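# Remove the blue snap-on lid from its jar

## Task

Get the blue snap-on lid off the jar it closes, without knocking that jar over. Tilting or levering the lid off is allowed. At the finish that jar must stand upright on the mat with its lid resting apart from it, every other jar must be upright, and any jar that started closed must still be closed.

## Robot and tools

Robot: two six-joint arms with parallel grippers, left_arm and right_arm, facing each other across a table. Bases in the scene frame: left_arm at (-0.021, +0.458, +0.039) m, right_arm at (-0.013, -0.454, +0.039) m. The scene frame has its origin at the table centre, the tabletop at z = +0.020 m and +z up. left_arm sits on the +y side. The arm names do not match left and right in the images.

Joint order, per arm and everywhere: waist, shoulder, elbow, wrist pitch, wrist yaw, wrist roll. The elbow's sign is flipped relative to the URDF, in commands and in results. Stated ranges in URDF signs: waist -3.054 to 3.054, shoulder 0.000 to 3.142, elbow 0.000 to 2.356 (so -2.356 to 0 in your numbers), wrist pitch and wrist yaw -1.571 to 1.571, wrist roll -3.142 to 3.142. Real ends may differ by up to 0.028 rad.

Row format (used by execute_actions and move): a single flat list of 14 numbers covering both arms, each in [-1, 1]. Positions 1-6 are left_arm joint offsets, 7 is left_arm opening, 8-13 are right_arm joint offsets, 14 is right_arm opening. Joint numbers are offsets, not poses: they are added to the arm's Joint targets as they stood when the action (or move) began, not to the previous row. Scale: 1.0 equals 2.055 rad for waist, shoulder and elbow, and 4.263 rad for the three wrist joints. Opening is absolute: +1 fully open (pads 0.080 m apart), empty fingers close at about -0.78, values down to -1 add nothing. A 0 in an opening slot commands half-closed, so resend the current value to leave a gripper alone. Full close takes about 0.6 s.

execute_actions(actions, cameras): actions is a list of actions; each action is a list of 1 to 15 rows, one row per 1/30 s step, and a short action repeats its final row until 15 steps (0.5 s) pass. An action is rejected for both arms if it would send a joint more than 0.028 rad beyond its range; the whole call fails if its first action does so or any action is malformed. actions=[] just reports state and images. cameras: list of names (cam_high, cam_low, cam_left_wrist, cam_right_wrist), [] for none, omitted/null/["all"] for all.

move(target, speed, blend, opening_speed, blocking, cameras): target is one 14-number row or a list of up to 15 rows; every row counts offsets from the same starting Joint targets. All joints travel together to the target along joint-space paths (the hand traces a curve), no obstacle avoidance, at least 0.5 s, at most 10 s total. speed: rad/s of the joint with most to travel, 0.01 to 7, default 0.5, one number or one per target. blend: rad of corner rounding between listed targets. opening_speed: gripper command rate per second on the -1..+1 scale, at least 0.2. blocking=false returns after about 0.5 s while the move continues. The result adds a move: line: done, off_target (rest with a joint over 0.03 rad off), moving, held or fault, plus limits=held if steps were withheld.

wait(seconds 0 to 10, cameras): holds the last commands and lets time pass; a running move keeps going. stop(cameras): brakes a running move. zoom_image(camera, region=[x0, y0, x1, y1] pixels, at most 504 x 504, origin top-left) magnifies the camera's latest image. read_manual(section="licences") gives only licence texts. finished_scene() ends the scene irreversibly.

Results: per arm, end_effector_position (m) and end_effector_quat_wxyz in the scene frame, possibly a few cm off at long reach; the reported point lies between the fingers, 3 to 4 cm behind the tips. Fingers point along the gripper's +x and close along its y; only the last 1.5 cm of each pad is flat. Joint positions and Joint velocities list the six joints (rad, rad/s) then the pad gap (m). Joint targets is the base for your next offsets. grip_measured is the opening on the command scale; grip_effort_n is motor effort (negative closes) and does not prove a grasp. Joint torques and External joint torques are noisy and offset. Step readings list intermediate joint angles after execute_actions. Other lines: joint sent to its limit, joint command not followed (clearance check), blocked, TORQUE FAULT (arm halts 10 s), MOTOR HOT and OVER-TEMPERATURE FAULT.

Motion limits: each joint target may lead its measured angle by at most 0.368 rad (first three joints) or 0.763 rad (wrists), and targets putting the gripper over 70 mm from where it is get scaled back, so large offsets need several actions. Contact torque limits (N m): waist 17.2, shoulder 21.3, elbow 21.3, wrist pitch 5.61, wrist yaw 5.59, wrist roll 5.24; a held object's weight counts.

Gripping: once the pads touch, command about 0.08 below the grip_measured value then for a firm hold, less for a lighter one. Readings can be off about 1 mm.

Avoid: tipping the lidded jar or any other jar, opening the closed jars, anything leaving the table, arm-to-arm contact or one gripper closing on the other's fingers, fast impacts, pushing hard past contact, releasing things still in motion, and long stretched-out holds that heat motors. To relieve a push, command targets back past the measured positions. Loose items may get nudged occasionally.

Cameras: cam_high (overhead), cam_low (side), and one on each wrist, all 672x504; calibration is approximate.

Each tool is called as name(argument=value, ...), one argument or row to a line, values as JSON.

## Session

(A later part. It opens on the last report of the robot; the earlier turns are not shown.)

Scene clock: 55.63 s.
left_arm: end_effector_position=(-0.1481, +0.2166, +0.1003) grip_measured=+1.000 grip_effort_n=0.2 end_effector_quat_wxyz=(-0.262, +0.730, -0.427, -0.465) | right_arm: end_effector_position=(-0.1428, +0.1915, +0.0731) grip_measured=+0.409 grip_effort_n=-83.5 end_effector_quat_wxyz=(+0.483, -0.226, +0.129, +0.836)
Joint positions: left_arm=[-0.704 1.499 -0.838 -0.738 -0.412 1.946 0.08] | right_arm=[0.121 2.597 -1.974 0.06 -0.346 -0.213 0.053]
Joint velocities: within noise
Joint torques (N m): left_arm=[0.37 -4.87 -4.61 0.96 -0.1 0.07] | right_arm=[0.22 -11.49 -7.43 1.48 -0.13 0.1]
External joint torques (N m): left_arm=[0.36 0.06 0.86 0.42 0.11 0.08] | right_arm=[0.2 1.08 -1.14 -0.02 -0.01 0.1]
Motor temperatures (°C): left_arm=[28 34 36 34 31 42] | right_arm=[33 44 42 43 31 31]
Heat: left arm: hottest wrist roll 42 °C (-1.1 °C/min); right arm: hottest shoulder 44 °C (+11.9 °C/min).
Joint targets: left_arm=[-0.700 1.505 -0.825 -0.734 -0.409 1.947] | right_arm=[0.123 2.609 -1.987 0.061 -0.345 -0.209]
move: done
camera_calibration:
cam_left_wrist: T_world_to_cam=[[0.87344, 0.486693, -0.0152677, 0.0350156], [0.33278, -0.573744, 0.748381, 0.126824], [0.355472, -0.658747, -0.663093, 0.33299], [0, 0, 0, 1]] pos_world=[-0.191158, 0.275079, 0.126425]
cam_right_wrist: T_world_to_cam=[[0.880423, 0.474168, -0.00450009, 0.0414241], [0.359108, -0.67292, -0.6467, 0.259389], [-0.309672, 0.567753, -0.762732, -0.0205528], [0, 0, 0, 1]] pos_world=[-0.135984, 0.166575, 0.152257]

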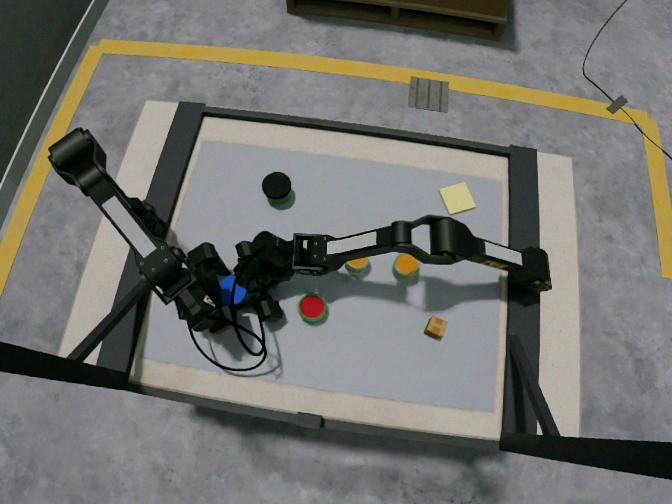

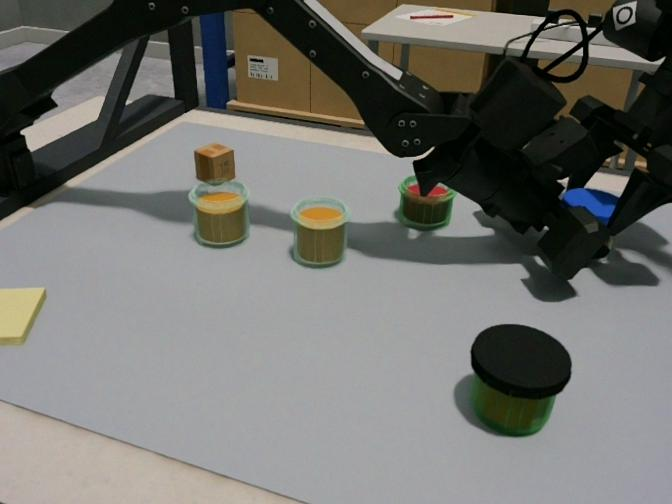

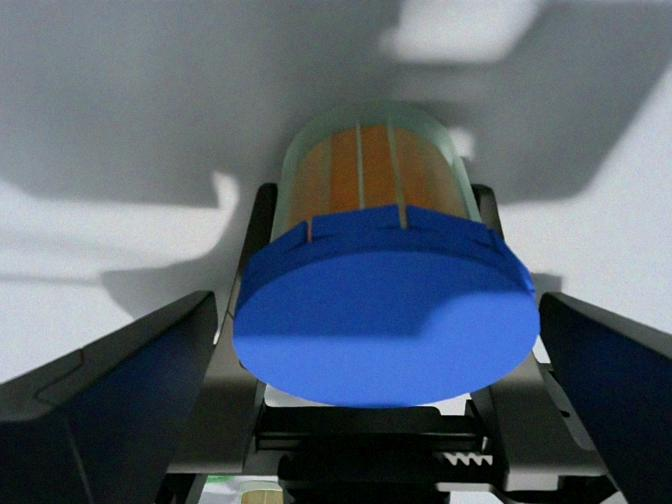

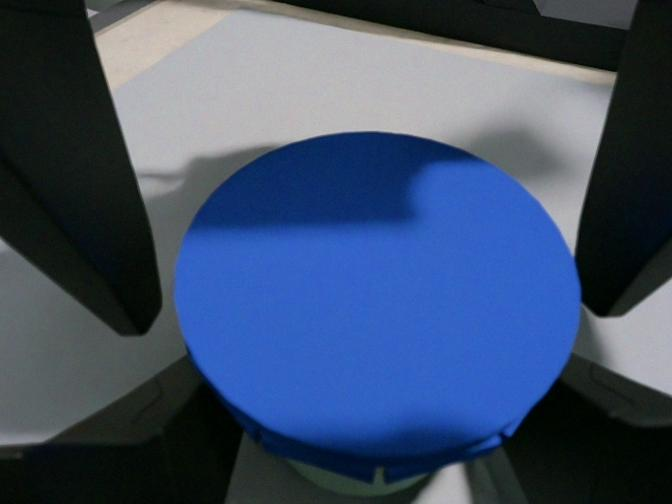

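zoom_image(
  camera="cam_left_wrist",
  region=[220, 90, 560, 420],
)

zoom_image(
  camera="cam_low",
  region=[530, 130, 672, 300],
)

Scaled by 1.482.

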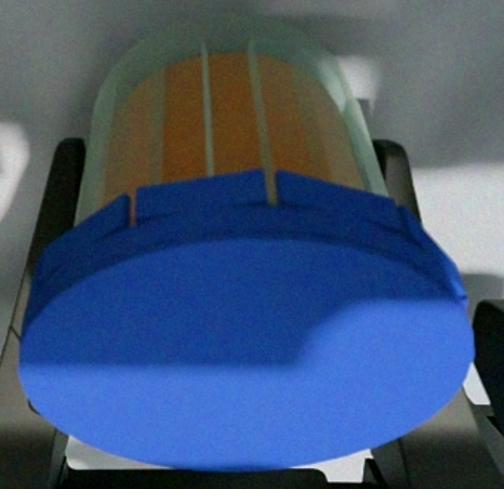

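Scaled by 2.965.

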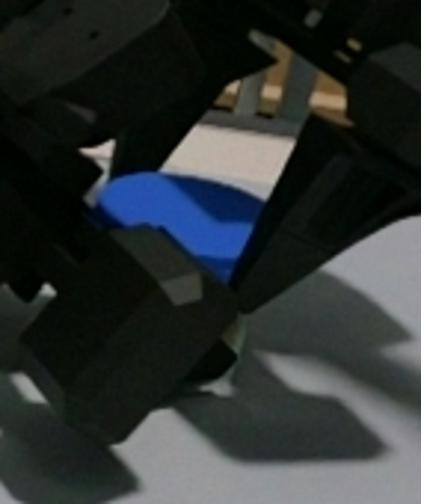

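move(
  target=[0.0007, -0.0078, -0.0046, -0.0060, 0, 0.0005, 1.0, 0, 0, 0, 0, 0, 0, 0.33],
  speed=0.1,
)

Scene clock: 58.43 s.
left_arm: end_effector_position=(-0.1452, +0.2195, +0.1000) grip_measured=+1.000 grip_effort_n=-0.2 end_effector_quat_wxyz=(-0.270, +0.730, -0.422, -0.464) | right_arm: end_effector_position=(-0.1428, +0.1915, +0.0731) grip_measured=+0.409 grip_effort_n=-83.5 end_effector_quat_wxyz=(+0.483, -0.226, +0.129, +0.836)
Joint positions: left_arm=[-0.703 1.497 -0.838 -0.757 -0.412 1.948 0.08] | right_arm=[0.121 2.597 -1.974 0.06 -0.346 -0.213 0.053]
Joint velocities: within noise
Joint torques (N m): left_arm=[0.38 -6.75 -5.82 0.5 -0.13 0.06] | right_arm=[0.18 -11.57 -7.35 1.47 -0.11 0.08]
External joint torques (N m): left_arm=[0.41 -1.86 -0.38 -0.01 0.07 0.06] | right_arm=[0.24 1.27 -0.9 -0.08 0 0.08]
Motor temperatures (°C): left_arm=[28 34 36 34 31 42] | right_arm=[33 44 43 43 31 31]
Heat: left arm: hottest wrist roll 42 °C (-1.0 °C/min); right arm: hottest shoulder 44 °C (+11.3 °C/min).
Joint targets: left_arm=[-0.699 1.489 -0.834 -0.760 -0.409 1.950] | right_arm=[0.123 2.609 -1.987 0.061 -0.345 -0.209]
move: done
camera_calibration:
cam_left_wrist: T_world_to_cam=[[0.873809, 0.486262, 0.00274927, 0.0294404], [0.323102, -0.58482, 0.744037, 0.129136], [0.363404, -0.649258, -0.668133, 0.333168], [0, 0, 0, 1]] pos_world=[-0.188524, 0.277518, 0.126438]
cam_right_wrist: T_world_to_cam=[[0.880423, 0.474168, -0.00450009, 0.0414241], [0.359108, -0.67292, -0.6467, 0.259389], [-0.309672, 0.567753, -0.762732, -0.0205528], [0, 0, 0, 1]] pos_world=[-0.135984, 0.166575, 0.152257]

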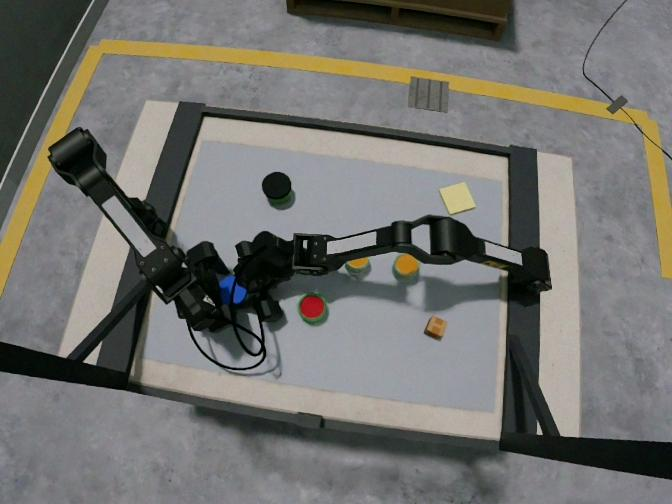

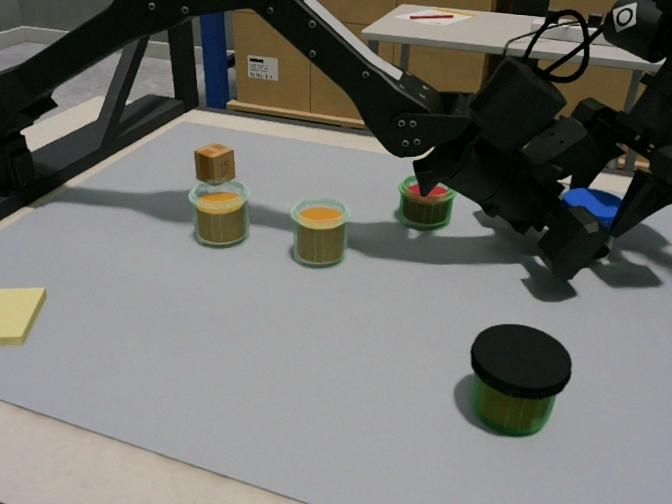

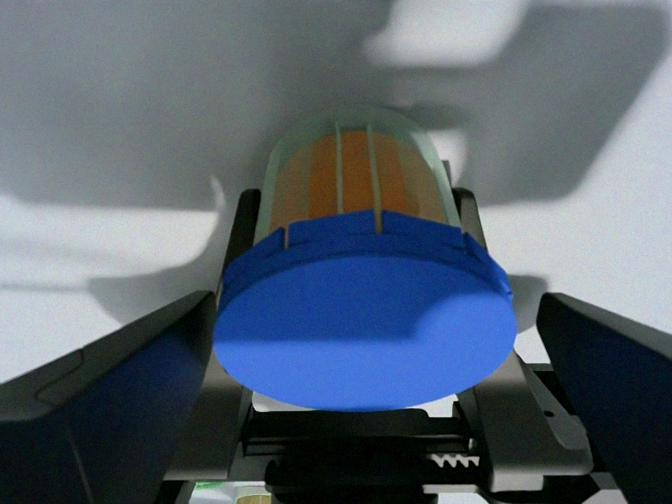

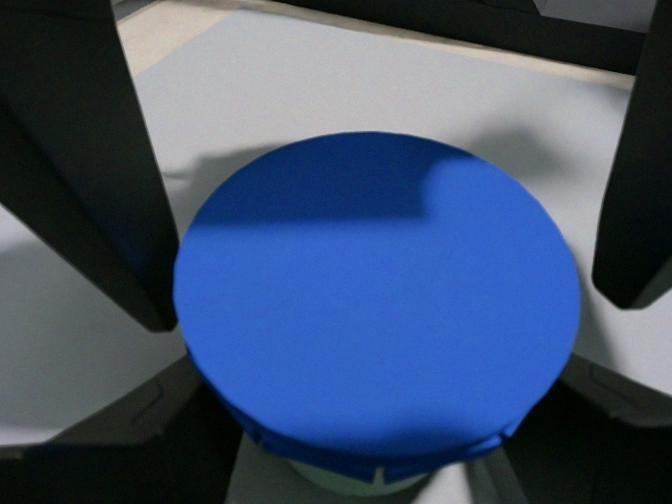

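move(
  target=[
    [-0.0160, -0.0172, -0.0230, -0.0225, -0.0011, -0.0086, 1.0, 0, 0, 0, 0, 0, 0, 0.33],
    [-0.0005, 0.0025, -0.0026, 0.0001, 0, -0.0006, 1.0, 0, 0, 0, 0, 0, 0, 0.33],
  ],
  speed=0.15,
)

Scene clock: 61.53 s.
left_arm: end_effector_position=(-0.1480, +0.2168, +0.1060) grip_measured=+1.000 grip_effort_n=-0.2 end_effector_quat_wxyz=(-0.262, +0.729, -0.427, -0.466) | right_arm: end_effector_position=(-0.1428, +0.1916, +0.0734) grip_measured=+0.409 grip_effort_n=-83.5 end_effector_quat_wxyz=(+0.483, -0.225, +0.130, +0.836)
Joint positions: left_arm=[-0.704 1.488 -0.852 -0.763 -0.411 1.945 0.08] | right_arm=[0.121 2.597 -1.975 0.06 -0.346 -0.211 0.053]
Joint velocities: within noise
Joint torques (N m): left_arm=[0.33 -4.89 -4.72 0.94 -0.14 0.05] | right_arm=[0.14 -11.62 -7.35 1.47 -0.12 0.01]
External joint torques (N m): left_arm=[0.36 0.01 0.82 0.38 0.06 0.05] | right_arm=[0 1.07 -1.01 -0.04 0.01 0.01]
Motor temperatures (°C): left_arm=[28 34 37 34 31 42] | right_arm=[33 45 43 43 31 31]
Heat: left arm: hottest wrist roll 42 °C (-1.0 °C/min); right arm: hottest shoulder 45 °C (+11.1 °C/min).
Joint targets: left_arm=[-0.700 1.494 -0.840 -0.759 -0.409 1.947] | right_arm=[0.123 2.609 -1.987 0.061 -0.345 -0.209]
move: done
camera_calibration:
cam_left_wrist: T_world_to_cam=[[0.873158, 0.487158, -0.0165003, 0.0349522], [0.33417, -0.57362, 0.747857, 0.122811], [0.35486, -0.658511, -0.663654, 0.33676], [0, 0, 0, 1]] pos_world=[-0.191061, 0.27518, 0.132224]
cam_right_wrist: T_world_to_cam=[[0.880981, 0.473111, -0.00625253, 0.0417656], [0.357128, -0.673561, -0.647128, 0.259585], [-0.310375, 0.567874, -0.762356, -0.0205805], [0, 0, 0, 1]] pos_world=[-0.135888, 0.166774, 0.152556]

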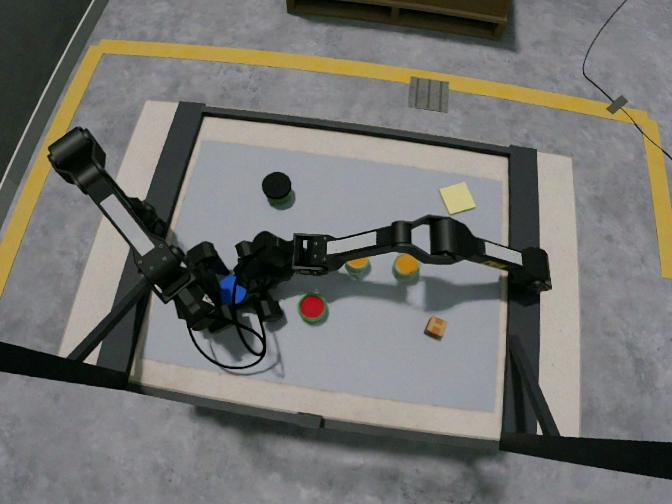

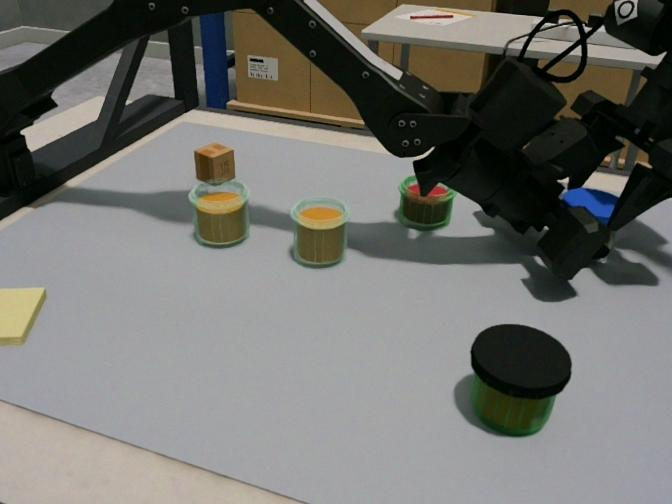

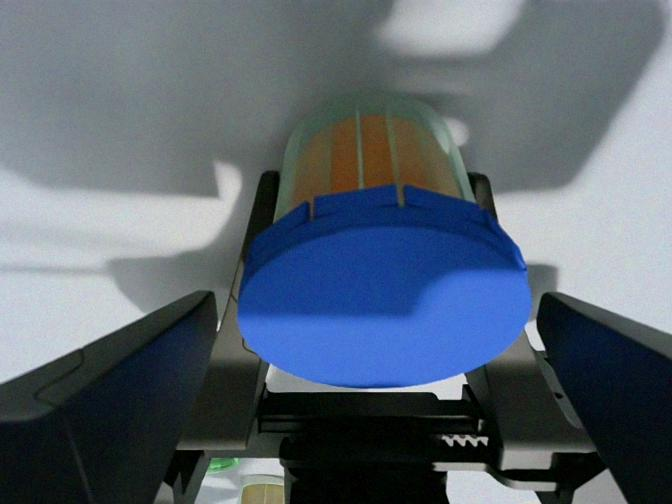

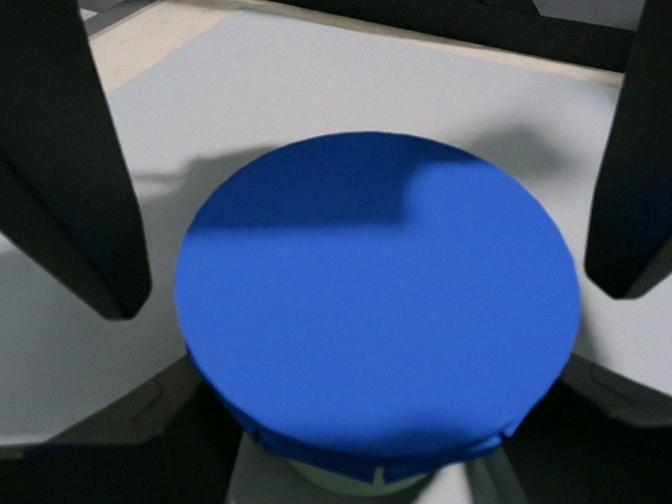

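move(
  target=[0, 0, 0, 0, 0, 0, 0.60, 0, 0, 0, 0, 0, 0, 0.33],
  speed=0.1,
  opening_speed=0.5,
)

Scene clock: 62.83 s.
left_arm: end_effector_position=(-0.1479, +0.2168, +0.1059) grip_measured=+0.627 grip_effort_n=-83.5 end_effector_quat_wxyz=(-0.262, +0.730, -0.427, -0.466) | right_arm: end_effector_position=(-0.1428, +0.1916, +0.0734) grip_measured=+0.409 grip_effort_n=-83.5 end_effector_quat_wxyz=(+0.483, -0.225, +0.130, +0.836)
Joint positions: left_arm=[-0.704 1.488 -0.852 -0.762 -0.411 1.945 0.063] | right_arm=[0.121 2.597 -1.975 0.06 -0.346 -0.211 0.053]
Joint velocities: within noise
Joint torques (N m): left_arm=[0.31 -4.95 -4.74 0.94 -0.18 0.06] | right_arm=[0.16 -11.58 -7.33 1.5 -0.14 0.03]
External joint torques (N m): left_arm=[0.32 -0.01 0.82 0.38 0.03 0.06] | right_arm=[0.16 1.14 -0.97 -0.01 -0.02 0.02]
Motor temperatures (°C): left_arm=[28 34 36 34 31 42] | right_arm=[33 45 43 43 31 31]
Heat: left arm: hottest wrist roll 42 °C (-1.0 °C/min); right arm: hottest shoulder 45 °C (+11.0 °C/min).
Joint targets: left_arm=[-0.700 1.494 -0.839 -0.759 -0.409 1.947] | right_arm=[0.123 2.609 -1.987 0.061 -0.345 -0.209]
move: done
camera_calibration:
cam_left_wrist: T_world_to_cam=[[0.873004, 0.487433, -0.0165175, 0.0347603], [0.33436, -0.573505, 0.747861, 0.122857], [0.355059, -0.658408, -0.66365, 0.336667], [0, 0, 0, 1]] pos_world=[-0.190961, 0.27518, 0.132124]
cam_right_wrist: T_world_to_cam=[[0.880981, 0.473111, -0.00625253, 0.0417656], [0.357128, -0.673561, -0.647128, 0.259585], [-0.310375, 0.567874, -0.762356, -0.0205805], [0, 0, 0, 1]] pos_world=[-0.135888, 0.166774, 0.152556]

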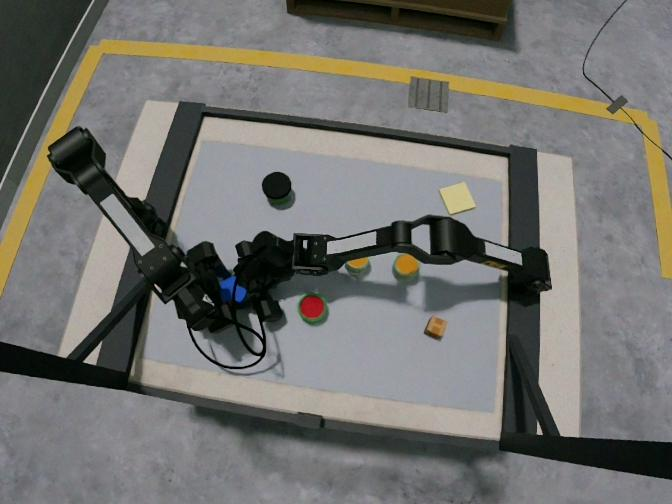

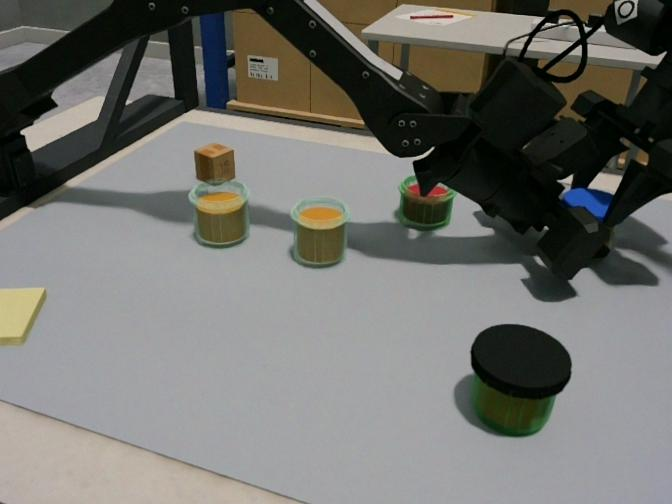

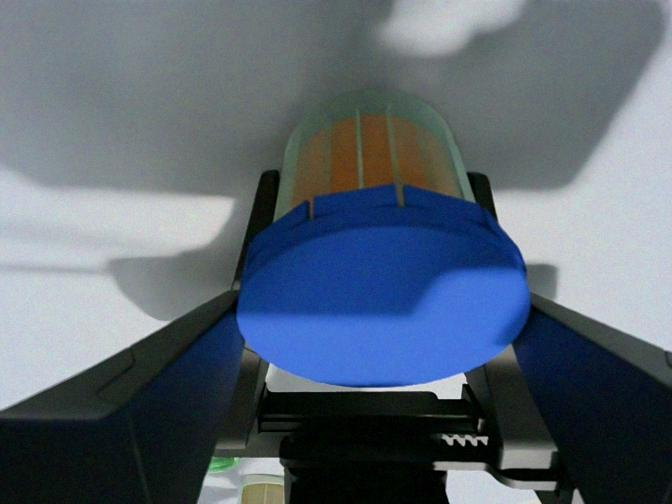

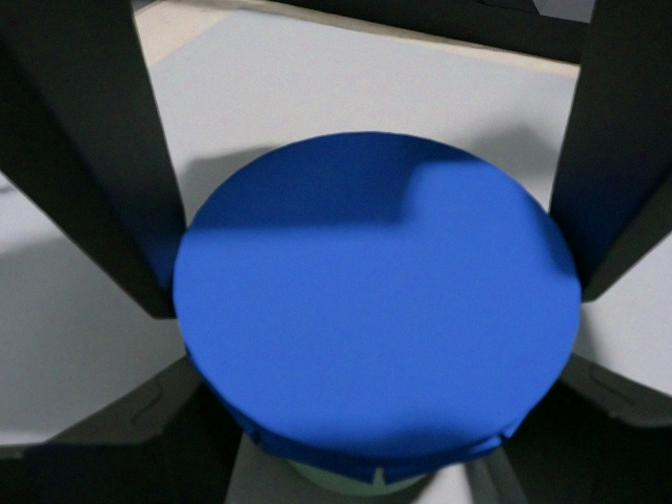

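move(
  target=[-0.0133, 0.0500, -0.0553, -0.0324, -0.0099, -0.0059, 0.57, 0, 0, 0, 0, 0, 0, 0.33],
  speed=0.12,
)

Scene clock: 66.90 s.
left_arm: end_effector_position=(-0.1488, +0.2167, +0.1044) grip_measured=+0.627 grip_effort_n=-83.5 end_effector_quat_wxyz=(-0.305, +0.744, -0.394, -0.445) | right_arm: end_effector_position=(-0.1417, +0.1927, +0.0741) grip_measured=+0.409 grip_effort_n=-83.5 end_effector_quat_wxyz=(+0.486, -0.228, +0.124, +0.834)
Joint positions: left_arm=[-0.723 1.588 -0.946 -0.884 -0.443 1.919 0.063] | right_arm=[0.121 2.597 -1.977 0.061 -0.335 -0.222 0.053]
Joint velocities: within noise
Joint torques (N m): left_arm=[-0.35 -5.21 -7.03 -0.56 -0.54 0.1] | right_arm=[-0.01 -11.66 -7.14 1.42 -0.55 0.35]
External joint torques (N m): left_arm=[-0.35 0.24 -1.68 -0.92 -0.31 0.09] | right_arm=[-0.03 1.12 -0.73 -0.12 -0.43 0.35]
Motor temperatures (°C): left_arm=[28 34 36 34 31 42] | right_arm=[33 46 43 43 31 31]
Heat: left arm: hottest wrist roll 42 °C (-1.0 °C/min); right arm: hottest shoulder 46 °C (+11.0 °C/min).
Joint targets: left_arm=[-0.727 1.596 -0.953 -0.897 -0.451 1.922] | right_arm=[0.123 2.609 -1.987 0.061 -0.345 -0.209]
move: done
camera_calibration:
cam_left_wrist: T_world_to_cam=[[0.86474, 0.491435, 0.103516, 0.021055], [0.265392, -0.622138, 0.736554, 0.125654], [0.426369, -0.609456, -0.668411, 0.336437], [0, 0, 0, 1]] pos_world=[-0.195001, 0.27287, 0.130148]
cam_right_wrist: T_world_to_cam=[[0.882488, 0.470241, 0.00942058, 0.0399022], [0.363564, -0.66931, -0.647954, 0.26058], [-0.298389, 0.575237, -0.761621, -0.0200829], [0, 0, 0, 1]] pos_world=[-0.135943, 0.167198, 0.153173]

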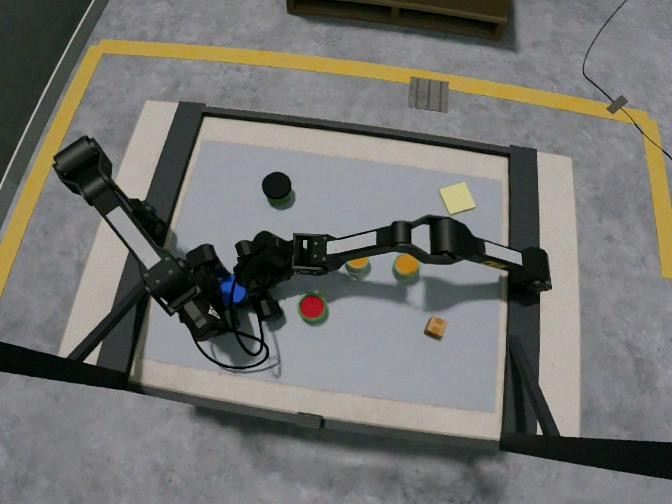

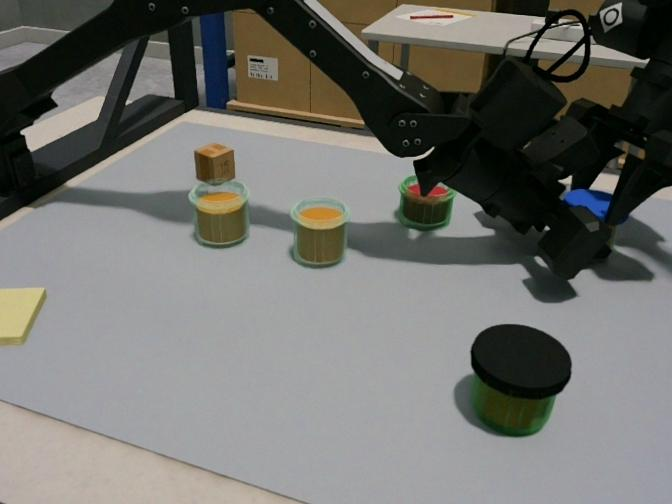

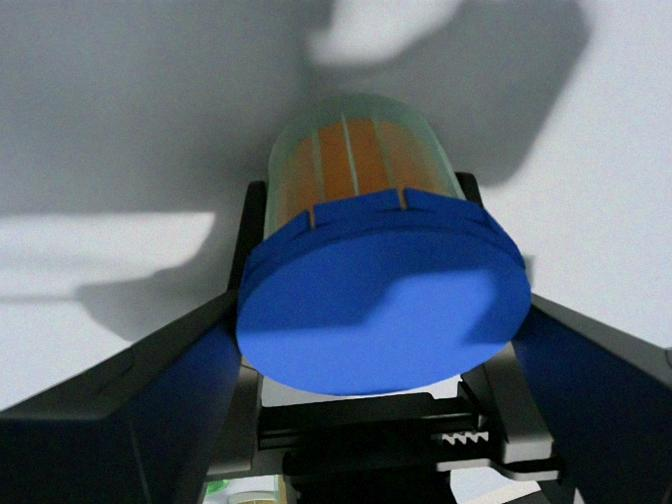

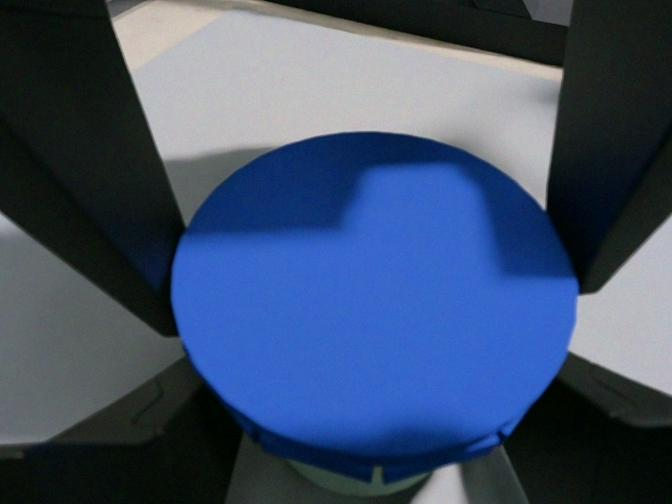

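move(
  target=[-0.0113, 0.0523, -0.0555, -0.0320, -0.0084, -0.0065, 0.55, 0, 0, 0, 0, 0, 0, 0.31],
  speed=0.12,
)

Scene clock: 69.90 s.
left_arm: end_effector_position=(-0.1538, +0.2142, +0.1082) grip_measured=+0.553 grip_effort_n=-19.3 end_effector_quat_wxyz=(-0.351, +0.756, -0.367, -0.414) | right_arm: end_effector_position=(-0.1410, +0.1927, +0.0739) grip_measured=+0.409 grip_effort_n=-83.5 end_effector_quat_wxyz=(+0.486, -0.224, +0.131, +0.834)
Joint positions: left_arm=[-0.75 1.694 -1.063 -1.023 -0.483 1.897 0.06] | right_arm=[0.119 2.598 -1.977 0.061 -0.341 -0.207 0.053]
Joint velocities: within noise
Joint torques (N m): left_arm=[-0.01 -5.8 -6.32 -0.56 -0.41 -0.07] | right_arm=[0.24 -11.66 -7.22 1.44 -0.35 -0.08]
External joint torques (N m): left_arm=[-0.01 0.28 -1.2 -0.69 -0.15 -0.08] | right_arm=[0.31 1.27 -0.72 -0.12 -0.23 -0.08]
Motor temperatures (°C): left_arm=[28 34 37 34 31 42] | right_arm=[33 47 43 43 31 31]
Heat: left arm: hottest wrist roll 42 °C (-1.0 °C/min); right arm: hottest shoulder 47 °C (+12.0 °C/min).
Joint targets: left_arm=[-0.750 1.704 -1.067 -1.034 -0.487 1.894] | right_arm=[0.123 2.609 -1.987 0.061 -0.345 -0.209]
move: done
camera_calibration:
cam_left_wrist: T_world_to_cam=[[0.850632, 0.474526, 0.226385, 0.0143202], [0.180452, -0.667931, 0.722015, 0.120976], [0.493824, -0.573317, -0.653793, 0.340646], [0, 0, 0, 1]] pos_world=[-0.202231, 0.269307, 0.132124]
cam_right_wrist: T_world_to_cam=[[0.88473, 0.466065, -0.00610545, 0.041585], [0.351385, -0.675524, -0.648225, 0.259668], [-0.306239, 0.571359, -0.761424, -0.0203818], [0, 0, 0, 1]] pos_world=[-0.134277, 0.167676, 0.153058]

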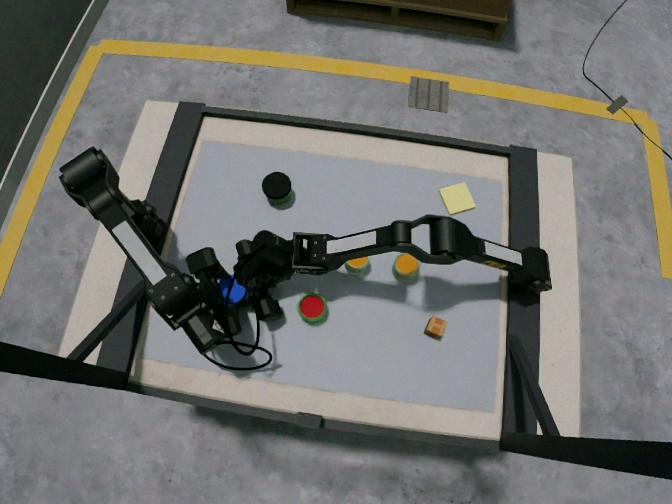

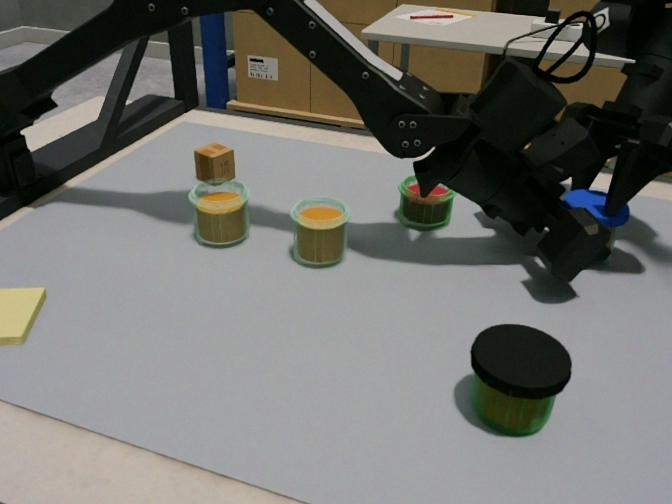

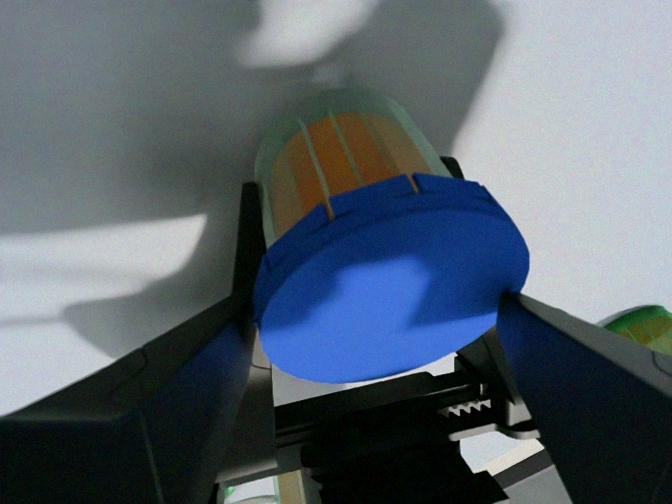

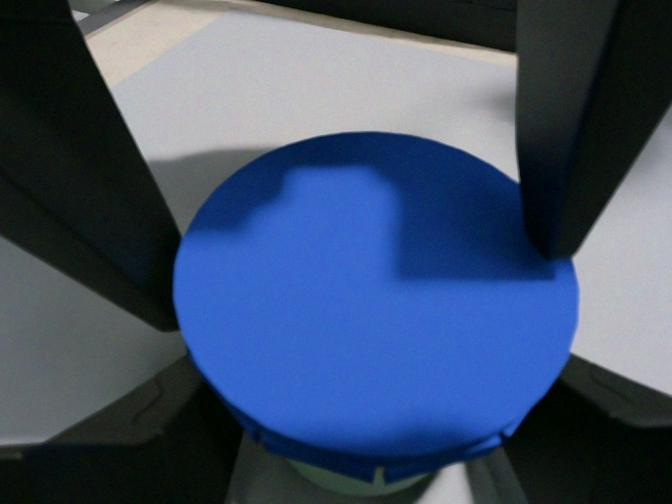

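move(
  target=[
    [0, 0, 0, 0, 0, 0, 1.0, 0, 0, 0, 0, 0, 0, 0.31],
    [0.0038, -0.1195, 0.0902, 0.0417, 0.0168, 0.0019, 1.0, 0, 0, 0, 0, 0, 0, 0.31],
    [0.0243, -0.0972, 0.1180, 0.0702, 0.0183, 0.0126, 1.0, 0, 0, 0, 0, 0, 0, 0.31],
  ],
  speed=[0.2, 0.2, 0.12],
)

Scene clock: 84.80 s.
left_arm: end_effector_position=(-0.1480, +0.2167, +0.1003) grip_measured=+0.997 grip_effort_n=17.4 end_effector_quat_wxyz=(-0.262, +0.730, -0.427, -0.465) | right_arm: end_effector_position=(-0.1409, +0.1927, +0.0739) grip_measured=+0.409 grip_effort_n=-83.5 end_effector_quat_wxyz=(+0.487, -0.225, +0.130, +0.834)
Joint positions: left_arm=[-0.704 1.498 -0.838 -0.738 -0.412 1.946 0.08] | right_arm=[0.119 2.598 -1.977 0.061 -0.34 -0.209 0.053]
Joint velocities: within noise
Joint torques (N m): left_arm=[0.39 -4.85 -4.59 0.97 -0.13 0.05] | right_arm=[0.23 -11.71 -7.09 1.45 -0.38 -0.04]
External joint torques (N m): left_arm=[0.39 0.08 0.92 0.4 0.08 0.05] | right_arm=[0.28 1.28 -0.56 -0.11 -0.26 -0.04]
Motor temperatures (°C): left_arm=[28 35 37 34 31 42] | right_arm=[33 50 42 43 31 31]
Heat: left arm: hottest wrist roll 42 °C (-1.0 °C/min); right arm: hottest shoulder 50 °C (+13.0 °C/min). Fold the right arm in close to its base, or ease its load, before you think long.
Joint targets: left_arm=[-0.700 1.504 -0.825 -0.734 -0.409 1.948] | right_arm=[0.123 2.609 -1.987 0.061 -0.345 -0.209]
MOTOR HOT: the shoulder of the right arm reports 50 °C; the controller stops that arm at 95 °C. To cool a motor, set the load down, stop pushing, or move to a pose that needs little force.
move: done
camera_calibration:
cam_left_wrist: T_world_to_cam=[[0.873608, 0.486396, -0.0150903, 0.0350209], [0.332458, -0.573904, 0.748402, 0.126696], [0.35536, -0.658827, -0.663074, 0.333019], [0, 0, 0, 1]] pos_world=[-0.191057, 0.275079, 0.126525]
cam_right_wrist: T_world_to_cam=[[0.884687, 0.466164, -0.00443593, 0.0413024], [0.352429, -0.67501, -0.648194, 0.259718], [-0.305159, 0.571886, -0.761462, -0.020318], [0, 0, 0, 1]] pos_world=[-0.134272, 0.167678, 0.15306]

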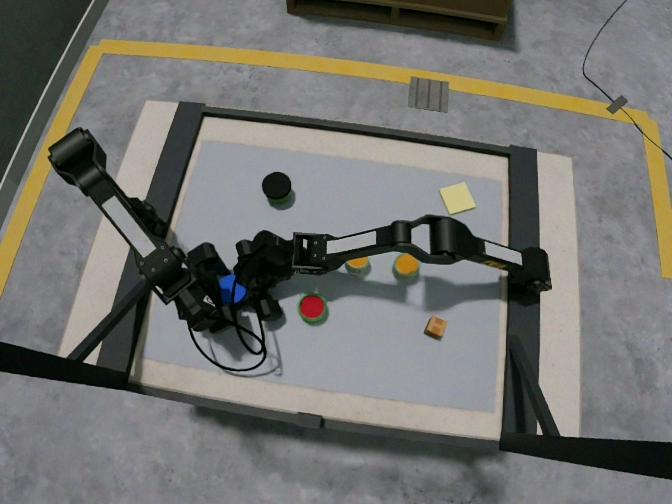

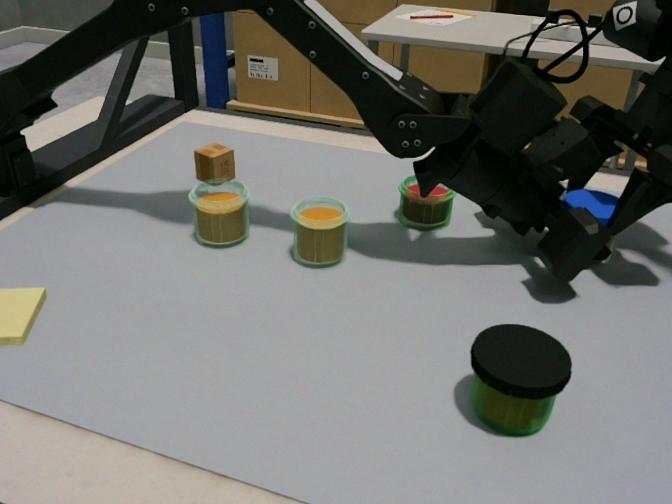

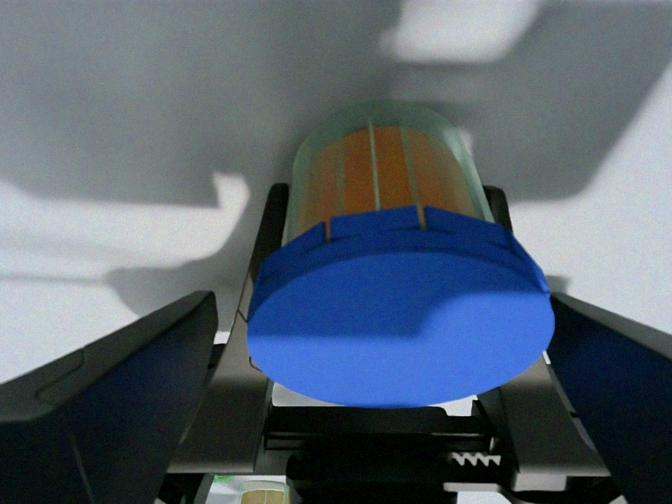

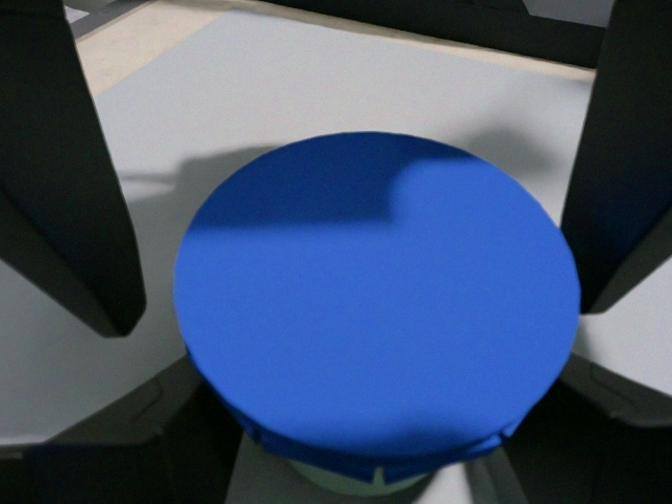

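move(
  target=[0, 0, 0, 0, 0, 0, 0.55, 0, 0, 0, 0, 0, 0, 0.31],
  speed=0.1,
  opening_speed=0.5,
  cameras=["cam_left_wrist", "cam_right_wrist"],
)

Scene clock: 86.33 s.
left_arm: end_effector_position=(-0.1457, +0.2177, +0.0991) grip_measured=+0.631 grip_effort_n=-83.5 end_effector_quat_wxyz=(-0.264, +0.731, -0.424, -0.465) | right_arm: end_effector_position=(-0.1409, +0.1927, +0.0739) grip_measured=+0.409 grip_effort_n=-83.5 end_effector_quat_wxyz=(+0.486, -0.225, +0.129, +0.834)
Joint positions: left_arm=[-0.7 1.498 -0.833 -0.741 -0.412 1.946 0.063] | right_arm=[0.119 2.598 -1.977 0.061 -0.34 -0.21 0.053]
Joint velocities: within noise
Joint torques (N m): left_arm=[0.05 -4.81 -5.22 1.19 -0.09 0.04] | right_arm=[0.19 -11.65 -7.18 1.44 -0.35 -0.02]
External joint torques (N m): left_arm=[0.04 0.07 0.22 0.66 0.12 0.04] | right_arm=[0.07 1.12 -0.78 -0.09 -0.23 -0.02]
Motor temperatures (°C): left_arm=[28 35 37 34 31 42] | right_arm=[33 51 42 43 31 31]
Heat: left arm: hottest wrist roll 42 °C (-1.0 °C/min); right arm: hottest shoulder 51 °C (+14.2 °C/min). Fold the right arm in close to its base, or ease its load, before you think long.
Joint targets: left_arm=[-0.700 1.504 -0.825 -0.734 -0.409 1.948] | right_arm=[0.123 2.609 -1.987 0.061 -0.345 -0.209]
MOTOR HOT: still on. The shoulder of the right arm reports 51 °C.
move: done
camera_calibration:
cam_left_wrist: T_world_to_cam=[[0.871785, 0.48983, -0.00761779, 0.030751], [0.330668, -0.576898, 0.746892, 0.128117], [0.361455, -0.653648, -0.664901, 0.331908], [0, 0, 0, 1]] pos_world=[-0.189142, 0.275799, 0.125231]
cam_right_wrist: T_world_to_cam=[[0.884384, 0.466748, -0.00341034, 0.0410045], [0.353452, -0.674449, -0.648221, 0.259767], [-0.304856, 0.572071, -0.761445, -0.0203108], [0, 0, 0, 1]] pos_world=[-0.134271, 0.16768, 0.153061]
Images, in order (width x height): cam_left_wrist 672x504, cam_right_wrist 672x504.

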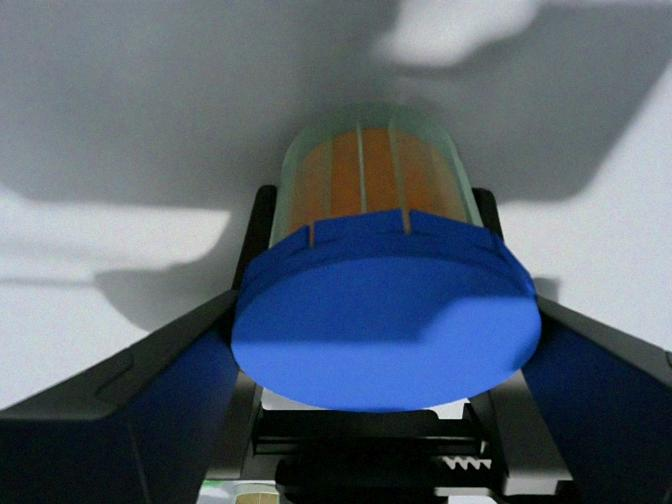

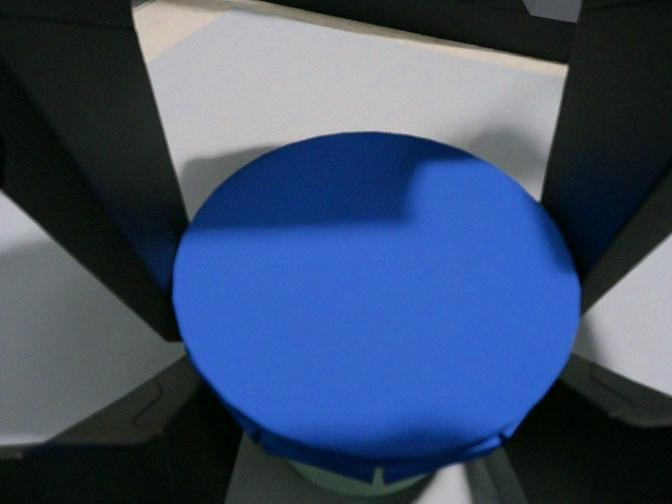

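move(
  target=[-0.0133, 0.0452, -0.0623, -0.0383, -0.0099, -0.0061, 0.5, 0, 0, 0, 0, 0, 0, 0.31],
  speed=0.12,
  cameras=["cam_left_wrist", "cam_right_wrist", "cam_low"],
)

Scene clock: 88.50 s.
left_arm: end_effector_position=(-0.1475, +0.2178, +0.1028) grip_measured=+0.631 grip_effort_n=-83.5 end_effector_quat_wxyz=(-0.308, +0.745, -0.391, -0.444) | right_arm: end_effector_position=(-0.1404, +0.1934, +0.0745) grip_measured=+0.409 grip_effort_n=-83.5 end_effector_quat_wxyz=(+0.488, -0.228, +0.123, +0.834)
Joint positions: left_arm=[-0.722 1.59 -0.942 -0.886 -0.443 1.917 0.063] | right_arm=[0.119 2.598 -1.979 0.062 -0.335 -0.221 0.053]
Joint velocities: within noise
Joint torques (N m): left_arm=[-0.53 -5.47 -7.38 -0.48 -0.52 0.18] | right_arm=[0.17 -11.75 -7 1.36 -0.61 0.34]
External joint torques (N m): left_arm=[-0.52 -0.07 -2.09 -0.82 -0.29 0.18] | right_arm=[0.17 0.93 -0.65 -0.15 -0.5 0.34]
Motor temperatures (°C): left_arm=[28 35 37 34 31 42] | right_arm=[33 51 42 43 31 31]
Heat: left arm: hottest wrist roll 42 °C (-1.0 °C/min); right arm: hottest shoulder 51 °C (+14.1 °C/min). Fold the right arm in close to its base, or ease its load, before you think long.
Joint targets: left_arm=[-0.728 1.597 -0.953 -0.898 -0.451 1.922] | right_arm=[0.123 2.609 -1.987 0.061 -0.345 -0.209]
MOTOR HOT: still on. The shoulder of the right arm reports 51 °C.
move: done
camera_calibration:
cam_left_wrist: T_world_to_cam=[[0.862688, 0.493548, 0.110361, 0.0179891], [0.264012, -0.625623, 0.734093, 0.127971], [0.431354, -0.604157, -0.670021, 0.335188], [0, 0, 0, 1]] pos_world=[-0.19389, 0.27369, 0.128655]
cam_right_wrist: T_world_to_cam=[[0.883773, 0.467807, 0.0101311, 0.0389357], [0.361672, -0.669207, -0.649119, 0.260678], [-0.296883, 0.577338, -0.760619, -0.0200382], [0, 0, 0, 1]] pos_world=[-0.134639, 0.167802, 0.153575]
Images, in order (width x height): cam_low 672x504, cam_left_wrist 672x504, cam_right_wrist 672x504.

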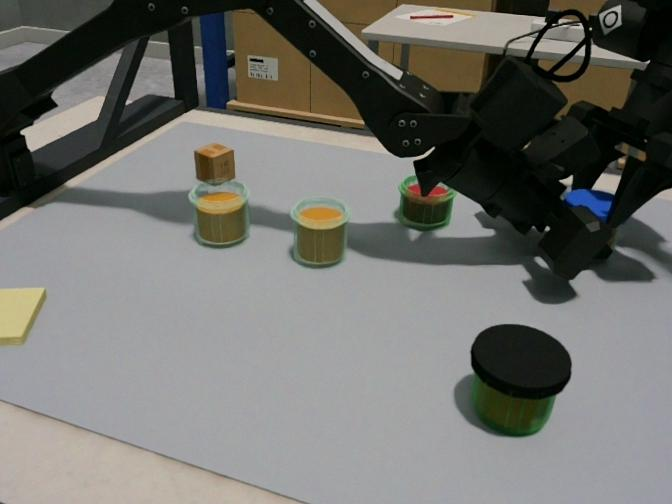

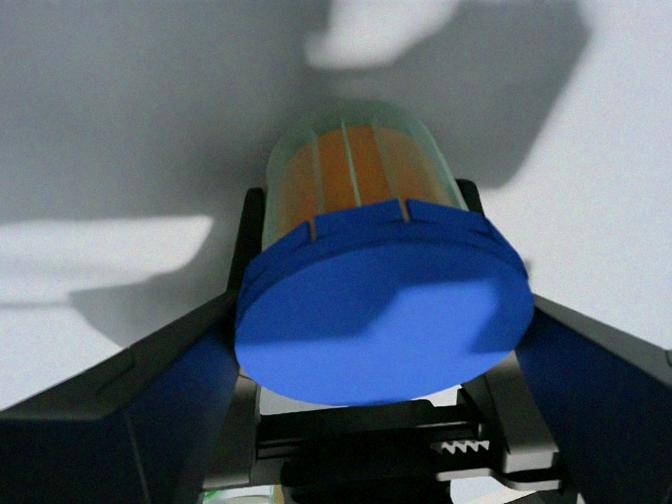

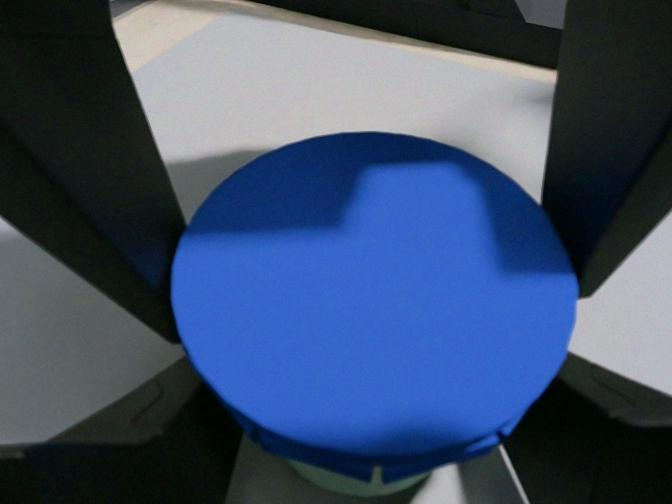

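move(
  target=[-0.0113, 0.0523, -0.0555, -0.0320, -0.0084, -0.0065, 0.5, 0, 0, 0, 0, 0, 0, 0.31],
  speed=0.12,
  cameras=["cam_left_wrist", "cam_right_wrist"],
)

Scene clock: 90.43 s.
left_arm: end_effector_position=(-0.1532, +0.2142, +0.1080) grip_measured=+0.504 grip_effort_n=-20.2 end_effector_quat_wxyz=(-0.353, +0.757, -0.366, -0.410) | right_arm: end_effector_position=(-0.1397, +0.1932, +0.0741) grip_measured=+0.409 grip_effort_n=-83.5 end_effector_quat_wxyz=(+0.488, -0.224, +0.131, +0.834)
Joint positions: left_arm=[-0.751 1.698 -1.065 -1.027 -0.488 1.897 0.058] | right_arm=[0.117 2.599 -1.979 0.061 -0.34 -0.206 0.053]
Joint velocities: within noise
Joint torques (N m): left_arm=[-0.01 -6.22 -6.07 -0.32 -0.21 -0.06] | right_arm=[0.45 -11.76 -7.02 1.43 -0.36 -0.13]
External joint torques (N m): left_arm=[0.03 -0.09 -0.87 -0.48 0.05 -0.07] | right_arm=[0.53 0.93 -0.67 -0.09 -0.25 -0.13]
Motor temperatures (°C): left_arm=[28 35 37 34 31 42] | right_arm=[33 52 43 43 31 31]
Heat: left arm: hottest wrist roll 42 °C (-1.0 °C/min); right arm: hottest shoulder 52 °C (+15.1 °C/min). Fold the right arm in close to its base, or ease its load, before you think long.
Joint targets: left_arm=[-0.751 1.705 -1.067 -1.034 -0.487 1.894] | right_arm=[0.123 2.608 -1.987 0.061 -0.345 -0.209]
MOTOR HOT: still on. The shoulder of the right arm reports 52 °C.
move: done
camera_calibration:
cam_left_wrist: T_world_to_cam=[[0.849495, 0.473042, 0.233643, 0.0131796], [0.173589, -0.668787, 0.722904, 0.120101], [0.498222, -0.573546, -0.650246, 0.340546], [0, 0, 0, 1]] pos_world=[-0.201711, 0.269406, 0.131538]
cam_right_wrist: T_world_to_cam=[[0.8861, 0.463455, -0.00606976, 0.0408142], [0.349231, -0.676206, -0.648677, 0.259511], [-0.304737, 0.572673, -0.761039, -0.0202721], [0, 0, 0, 1]] pos_world=[-0.132973, 0.168177, 0.153159]
Images, in order (width x height): cam_left_wrist 672x504, cam_right_wrist 672x504.

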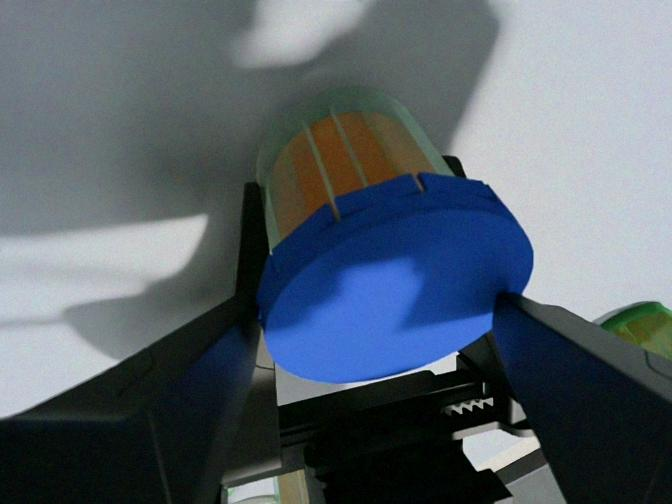

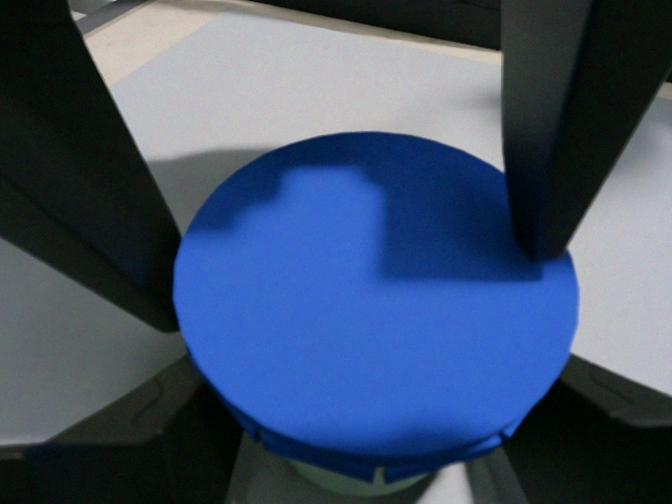

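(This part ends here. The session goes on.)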